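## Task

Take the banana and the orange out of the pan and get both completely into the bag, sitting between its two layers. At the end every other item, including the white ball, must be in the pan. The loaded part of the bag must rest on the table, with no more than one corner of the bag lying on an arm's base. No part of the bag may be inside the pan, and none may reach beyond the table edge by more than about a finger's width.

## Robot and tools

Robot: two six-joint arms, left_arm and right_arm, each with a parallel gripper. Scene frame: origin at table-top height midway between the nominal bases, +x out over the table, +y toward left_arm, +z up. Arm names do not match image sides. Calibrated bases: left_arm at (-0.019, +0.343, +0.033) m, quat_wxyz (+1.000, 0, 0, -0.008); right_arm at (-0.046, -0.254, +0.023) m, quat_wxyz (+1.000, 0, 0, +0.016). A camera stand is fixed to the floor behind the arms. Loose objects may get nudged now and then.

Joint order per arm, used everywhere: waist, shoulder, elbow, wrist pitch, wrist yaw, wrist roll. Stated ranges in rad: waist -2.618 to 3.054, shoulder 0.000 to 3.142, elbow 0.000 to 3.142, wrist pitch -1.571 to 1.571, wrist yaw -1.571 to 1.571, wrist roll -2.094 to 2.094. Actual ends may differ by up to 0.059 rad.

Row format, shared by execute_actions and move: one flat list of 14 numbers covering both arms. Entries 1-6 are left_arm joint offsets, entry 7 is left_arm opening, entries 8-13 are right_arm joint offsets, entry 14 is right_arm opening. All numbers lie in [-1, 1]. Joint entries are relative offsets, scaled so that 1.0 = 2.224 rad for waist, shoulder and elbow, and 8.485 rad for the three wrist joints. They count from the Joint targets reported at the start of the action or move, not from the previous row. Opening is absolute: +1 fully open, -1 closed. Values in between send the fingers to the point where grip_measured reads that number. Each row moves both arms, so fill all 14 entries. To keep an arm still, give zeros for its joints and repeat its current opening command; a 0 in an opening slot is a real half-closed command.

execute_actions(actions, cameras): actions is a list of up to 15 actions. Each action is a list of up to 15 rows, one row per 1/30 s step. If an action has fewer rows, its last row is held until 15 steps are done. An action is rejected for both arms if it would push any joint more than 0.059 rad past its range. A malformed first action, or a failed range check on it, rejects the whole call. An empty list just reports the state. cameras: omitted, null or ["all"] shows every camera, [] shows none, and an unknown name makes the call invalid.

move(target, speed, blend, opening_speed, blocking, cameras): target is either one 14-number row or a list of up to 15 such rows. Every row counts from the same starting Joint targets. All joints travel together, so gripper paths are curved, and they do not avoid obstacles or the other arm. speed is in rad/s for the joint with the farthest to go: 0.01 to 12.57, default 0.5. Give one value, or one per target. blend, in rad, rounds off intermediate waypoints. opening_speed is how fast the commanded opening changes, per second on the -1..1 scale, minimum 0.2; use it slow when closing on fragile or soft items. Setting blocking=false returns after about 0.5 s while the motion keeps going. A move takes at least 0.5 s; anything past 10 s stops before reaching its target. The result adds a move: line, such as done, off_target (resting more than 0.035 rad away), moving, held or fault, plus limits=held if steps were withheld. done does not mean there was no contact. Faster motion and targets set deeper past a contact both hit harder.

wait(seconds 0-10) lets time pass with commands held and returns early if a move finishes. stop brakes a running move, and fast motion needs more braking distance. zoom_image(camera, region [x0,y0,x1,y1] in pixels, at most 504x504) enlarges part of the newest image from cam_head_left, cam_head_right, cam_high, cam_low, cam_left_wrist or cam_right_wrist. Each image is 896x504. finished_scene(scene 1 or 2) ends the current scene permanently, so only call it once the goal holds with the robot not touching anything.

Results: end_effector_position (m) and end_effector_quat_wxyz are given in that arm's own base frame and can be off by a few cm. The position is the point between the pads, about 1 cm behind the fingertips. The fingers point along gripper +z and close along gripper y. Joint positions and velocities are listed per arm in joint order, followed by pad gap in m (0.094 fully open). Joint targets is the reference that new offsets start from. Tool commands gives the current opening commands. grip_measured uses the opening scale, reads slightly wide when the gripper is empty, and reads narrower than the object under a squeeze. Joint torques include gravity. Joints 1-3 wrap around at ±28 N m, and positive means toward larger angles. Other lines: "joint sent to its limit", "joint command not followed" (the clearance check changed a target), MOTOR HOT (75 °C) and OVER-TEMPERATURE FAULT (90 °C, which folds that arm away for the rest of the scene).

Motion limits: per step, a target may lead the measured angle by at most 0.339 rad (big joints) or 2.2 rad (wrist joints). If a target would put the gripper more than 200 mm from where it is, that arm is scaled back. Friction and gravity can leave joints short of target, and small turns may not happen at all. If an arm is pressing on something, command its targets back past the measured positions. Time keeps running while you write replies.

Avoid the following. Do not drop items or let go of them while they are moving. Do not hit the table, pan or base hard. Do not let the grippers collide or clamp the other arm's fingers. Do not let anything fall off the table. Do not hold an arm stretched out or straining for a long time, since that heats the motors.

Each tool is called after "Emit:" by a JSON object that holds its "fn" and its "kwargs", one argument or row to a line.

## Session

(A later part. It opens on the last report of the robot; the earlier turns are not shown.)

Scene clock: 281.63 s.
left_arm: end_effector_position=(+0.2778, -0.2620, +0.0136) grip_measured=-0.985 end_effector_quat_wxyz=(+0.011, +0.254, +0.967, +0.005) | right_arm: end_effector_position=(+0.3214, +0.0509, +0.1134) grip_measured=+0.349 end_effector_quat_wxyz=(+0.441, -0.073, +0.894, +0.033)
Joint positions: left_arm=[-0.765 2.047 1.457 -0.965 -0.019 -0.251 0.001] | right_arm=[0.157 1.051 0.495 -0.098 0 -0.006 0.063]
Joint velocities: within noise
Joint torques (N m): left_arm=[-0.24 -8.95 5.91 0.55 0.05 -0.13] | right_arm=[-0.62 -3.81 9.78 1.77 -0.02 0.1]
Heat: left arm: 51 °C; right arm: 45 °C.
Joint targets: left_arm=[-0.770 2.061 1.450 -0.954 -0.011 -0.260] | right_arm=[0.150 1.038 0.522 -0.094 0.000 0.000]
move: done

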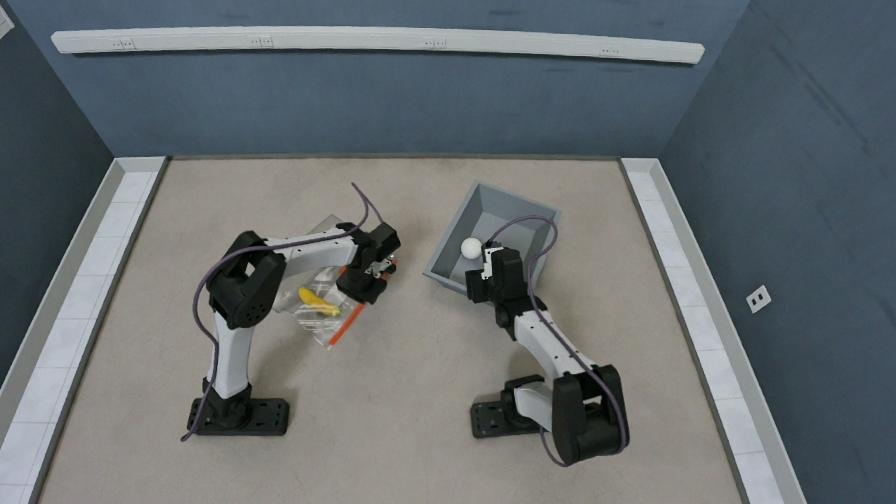

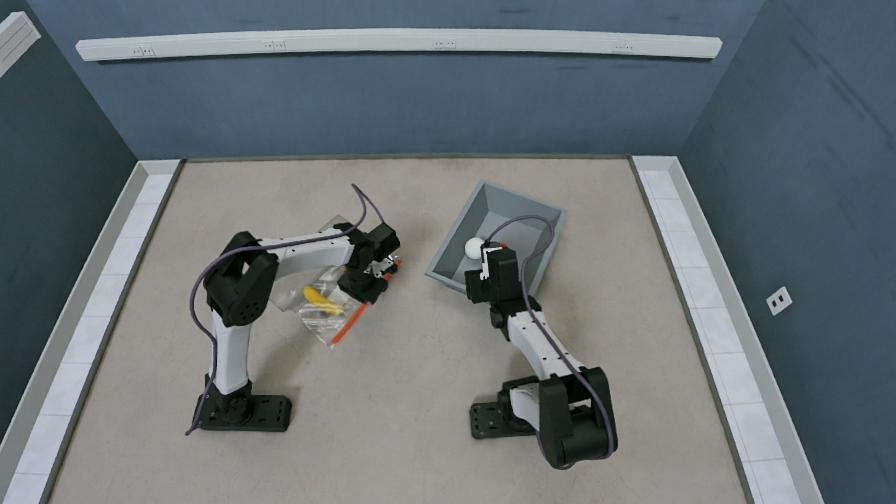

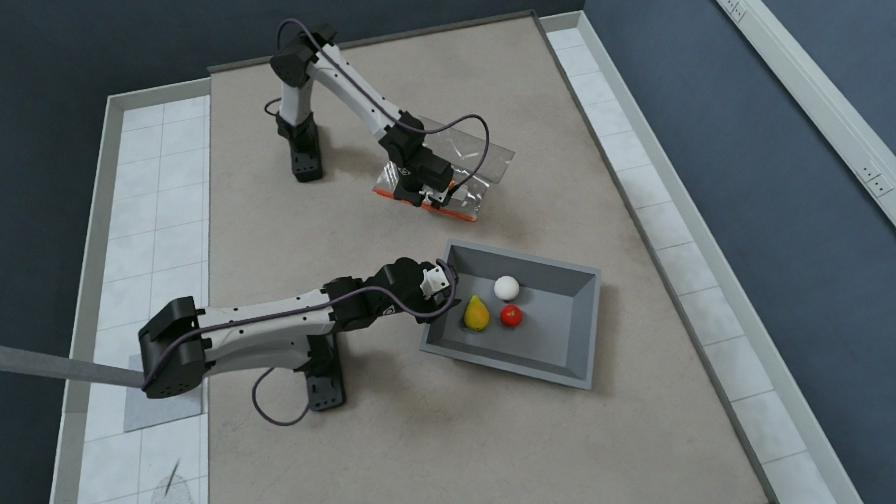

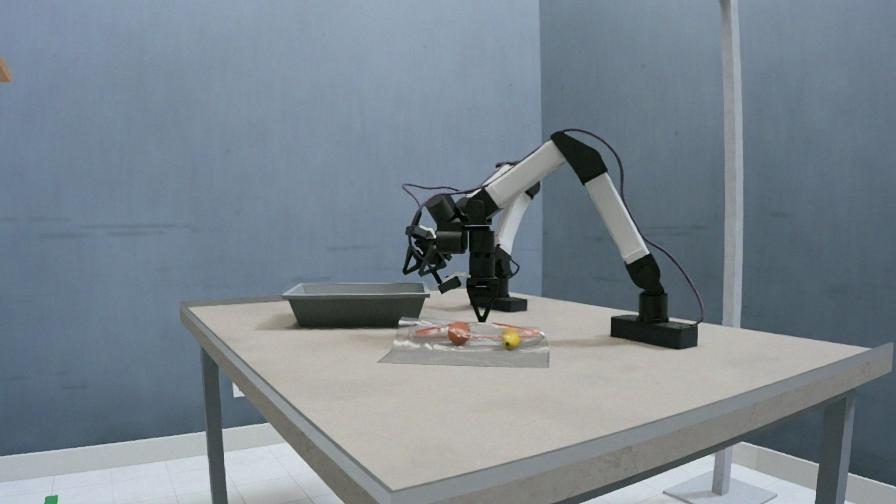

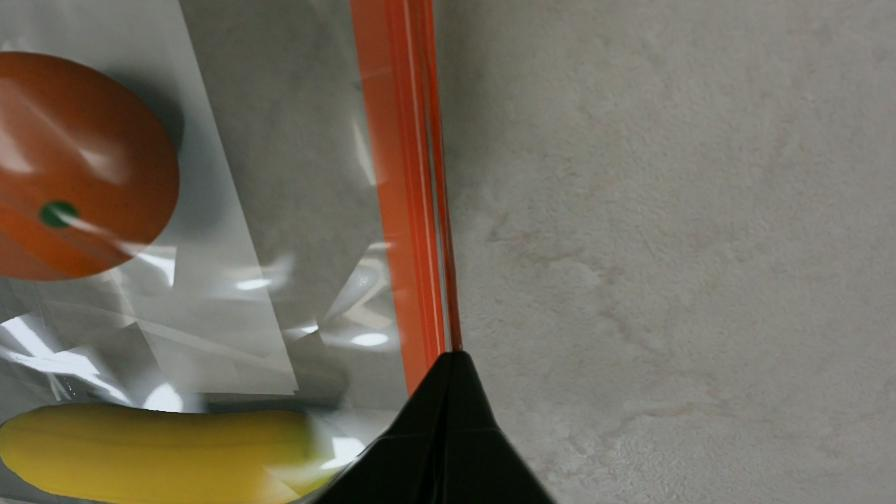

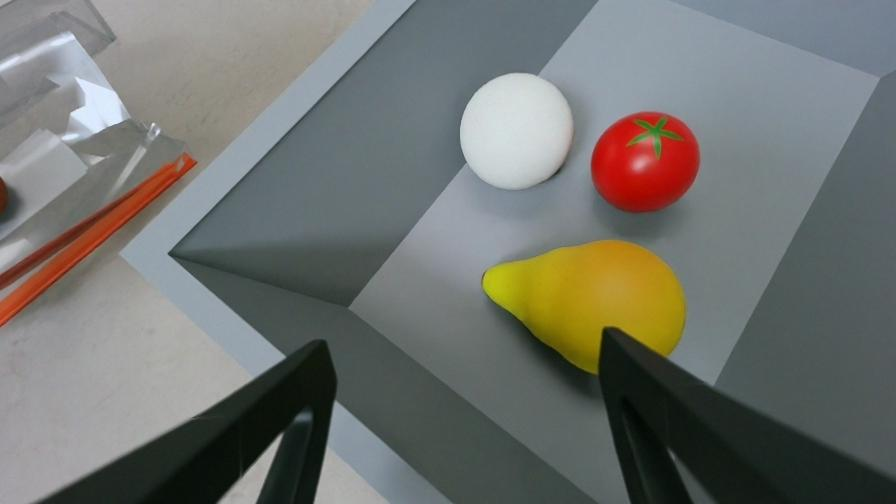

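Emit:
{"fn": "move", "kwargs": {
  "target": [
    [0,0.0108,-0.0207,0.00825,0,0,-1,0,0,0,0,0,0,0.35],
    [0,0.0108,-0.0207,0.00825,0,0,-0.35,0,0,0,0,0,0,0.35],
    [0,-0.0174,0.0339,-0.01355,0,0,-0.35,0,0,0,0,0,0,0.35],
    [0,-0.0319,0.1034,-0.0356,0,0,-0.35,0,0,0,0,0,0,0.35],
    [0.1,-0.2,0.1034,-0.0356,0,0,-0.35,0,0,0,0,0,0,0.35]
  ],
  "speed": [0.2,0.2,0.2,0.3,0.7],
  "blend": [0,0,0.02,0.04,0],
  "opening_speed": 0.8
}}

Scene clock: 286.67 s.
left_arm: end_effector_position=(+0.3134, -0.1887, +0.2191) grip_measured=-0.352 end_effector_quat_wxyz=(+0.177, +0.145, +0.971, -0.065) | right_arm: end_effector_position=(+0.3214, +0.0509, +0.1133) grip_measured=+0.349 end_effector_quat_wxyz=(+0.441, -0.073, +0.894, +0.033)
Joint positions: left_arm=[-0.551 1.618 1.669 -1.243 -0.019 -0.251 0.03] | right_arm=[0.157 1.051 0.495 -0.098 0 -0.006 0.063]
Joint velocities: within noise
Joint torques (N m): left_arm=[0.44 -7.06 8.58 1.13 0.06 -0.12] | right_arm=[-0.62 -3.81 9.8 1.77 -0.02 0.11]
Heat: left arm: 50 °C; right arm: 43 °C.
Joint targets: left_arm=[-0.548 1.616 1.680 -1.256 -0.011 -0.260] | right_arm=[0.150 1.038 0.522 -0.094 0.000 0.000]
move: done

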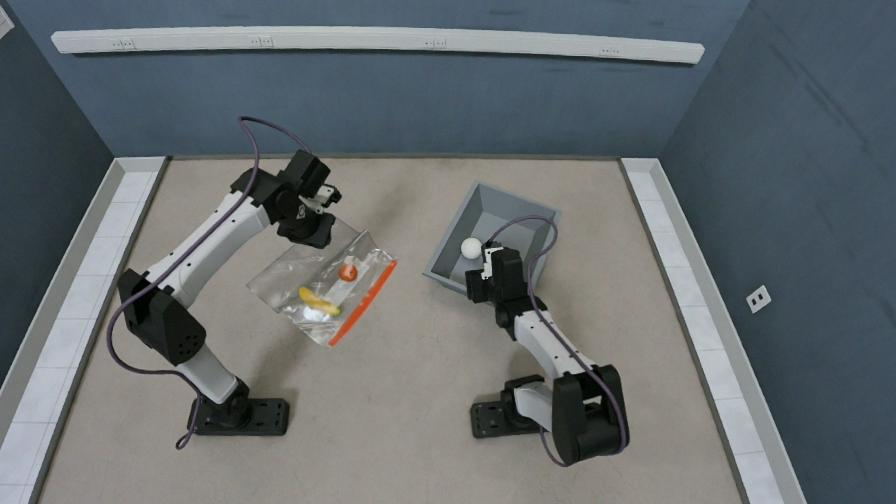

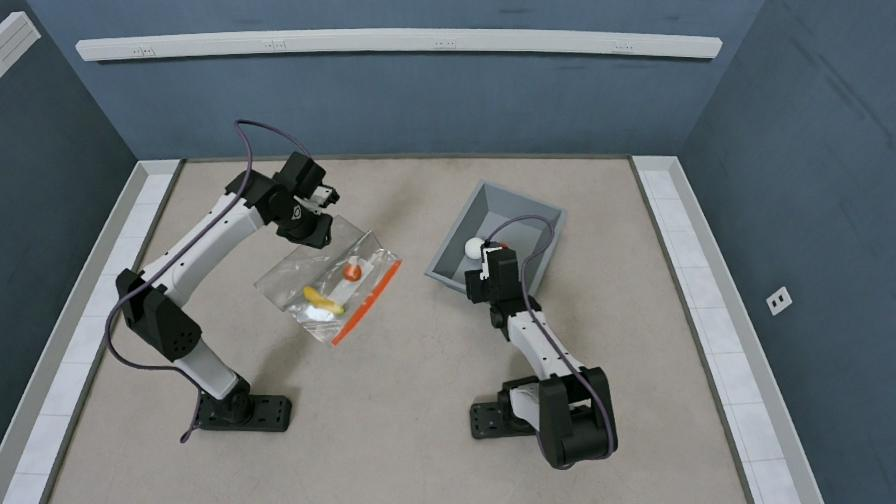

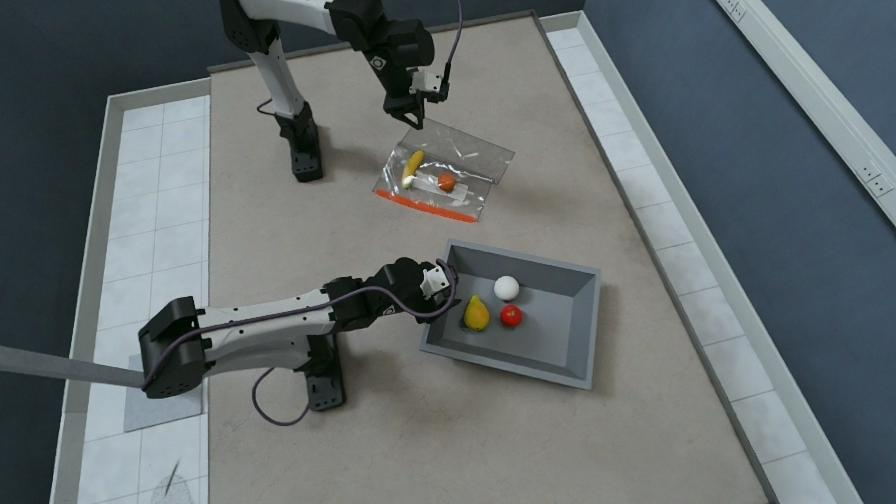

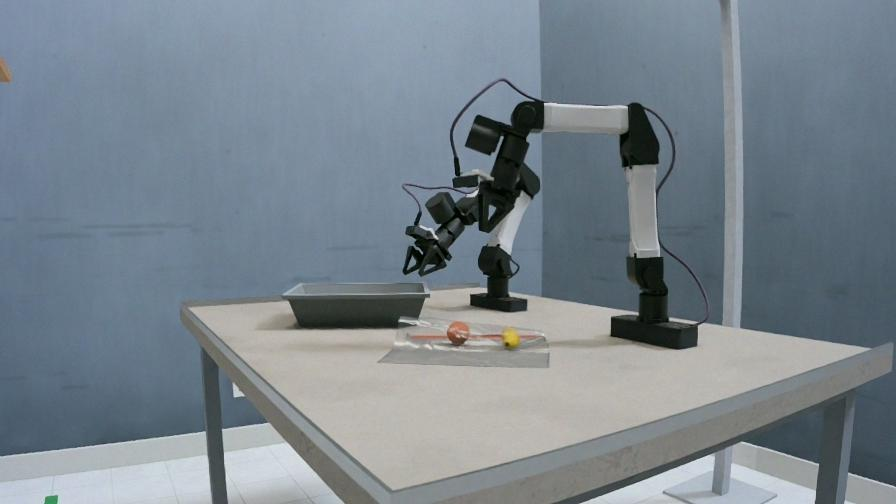

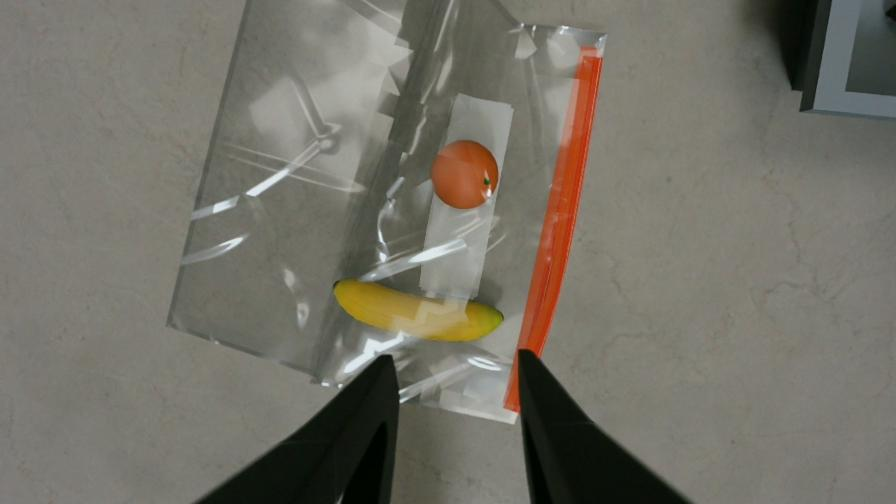

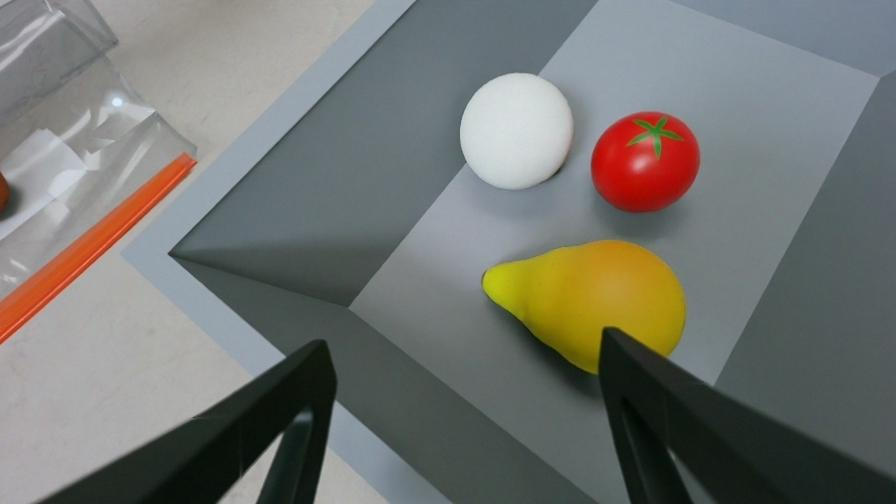

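Perfect: both items are inside the bag and the bag is closed flat.

Emit:
{"fn": "finished_scene", "kwargs": {
  "scene": 2
}}

The scene is finished: the task was done.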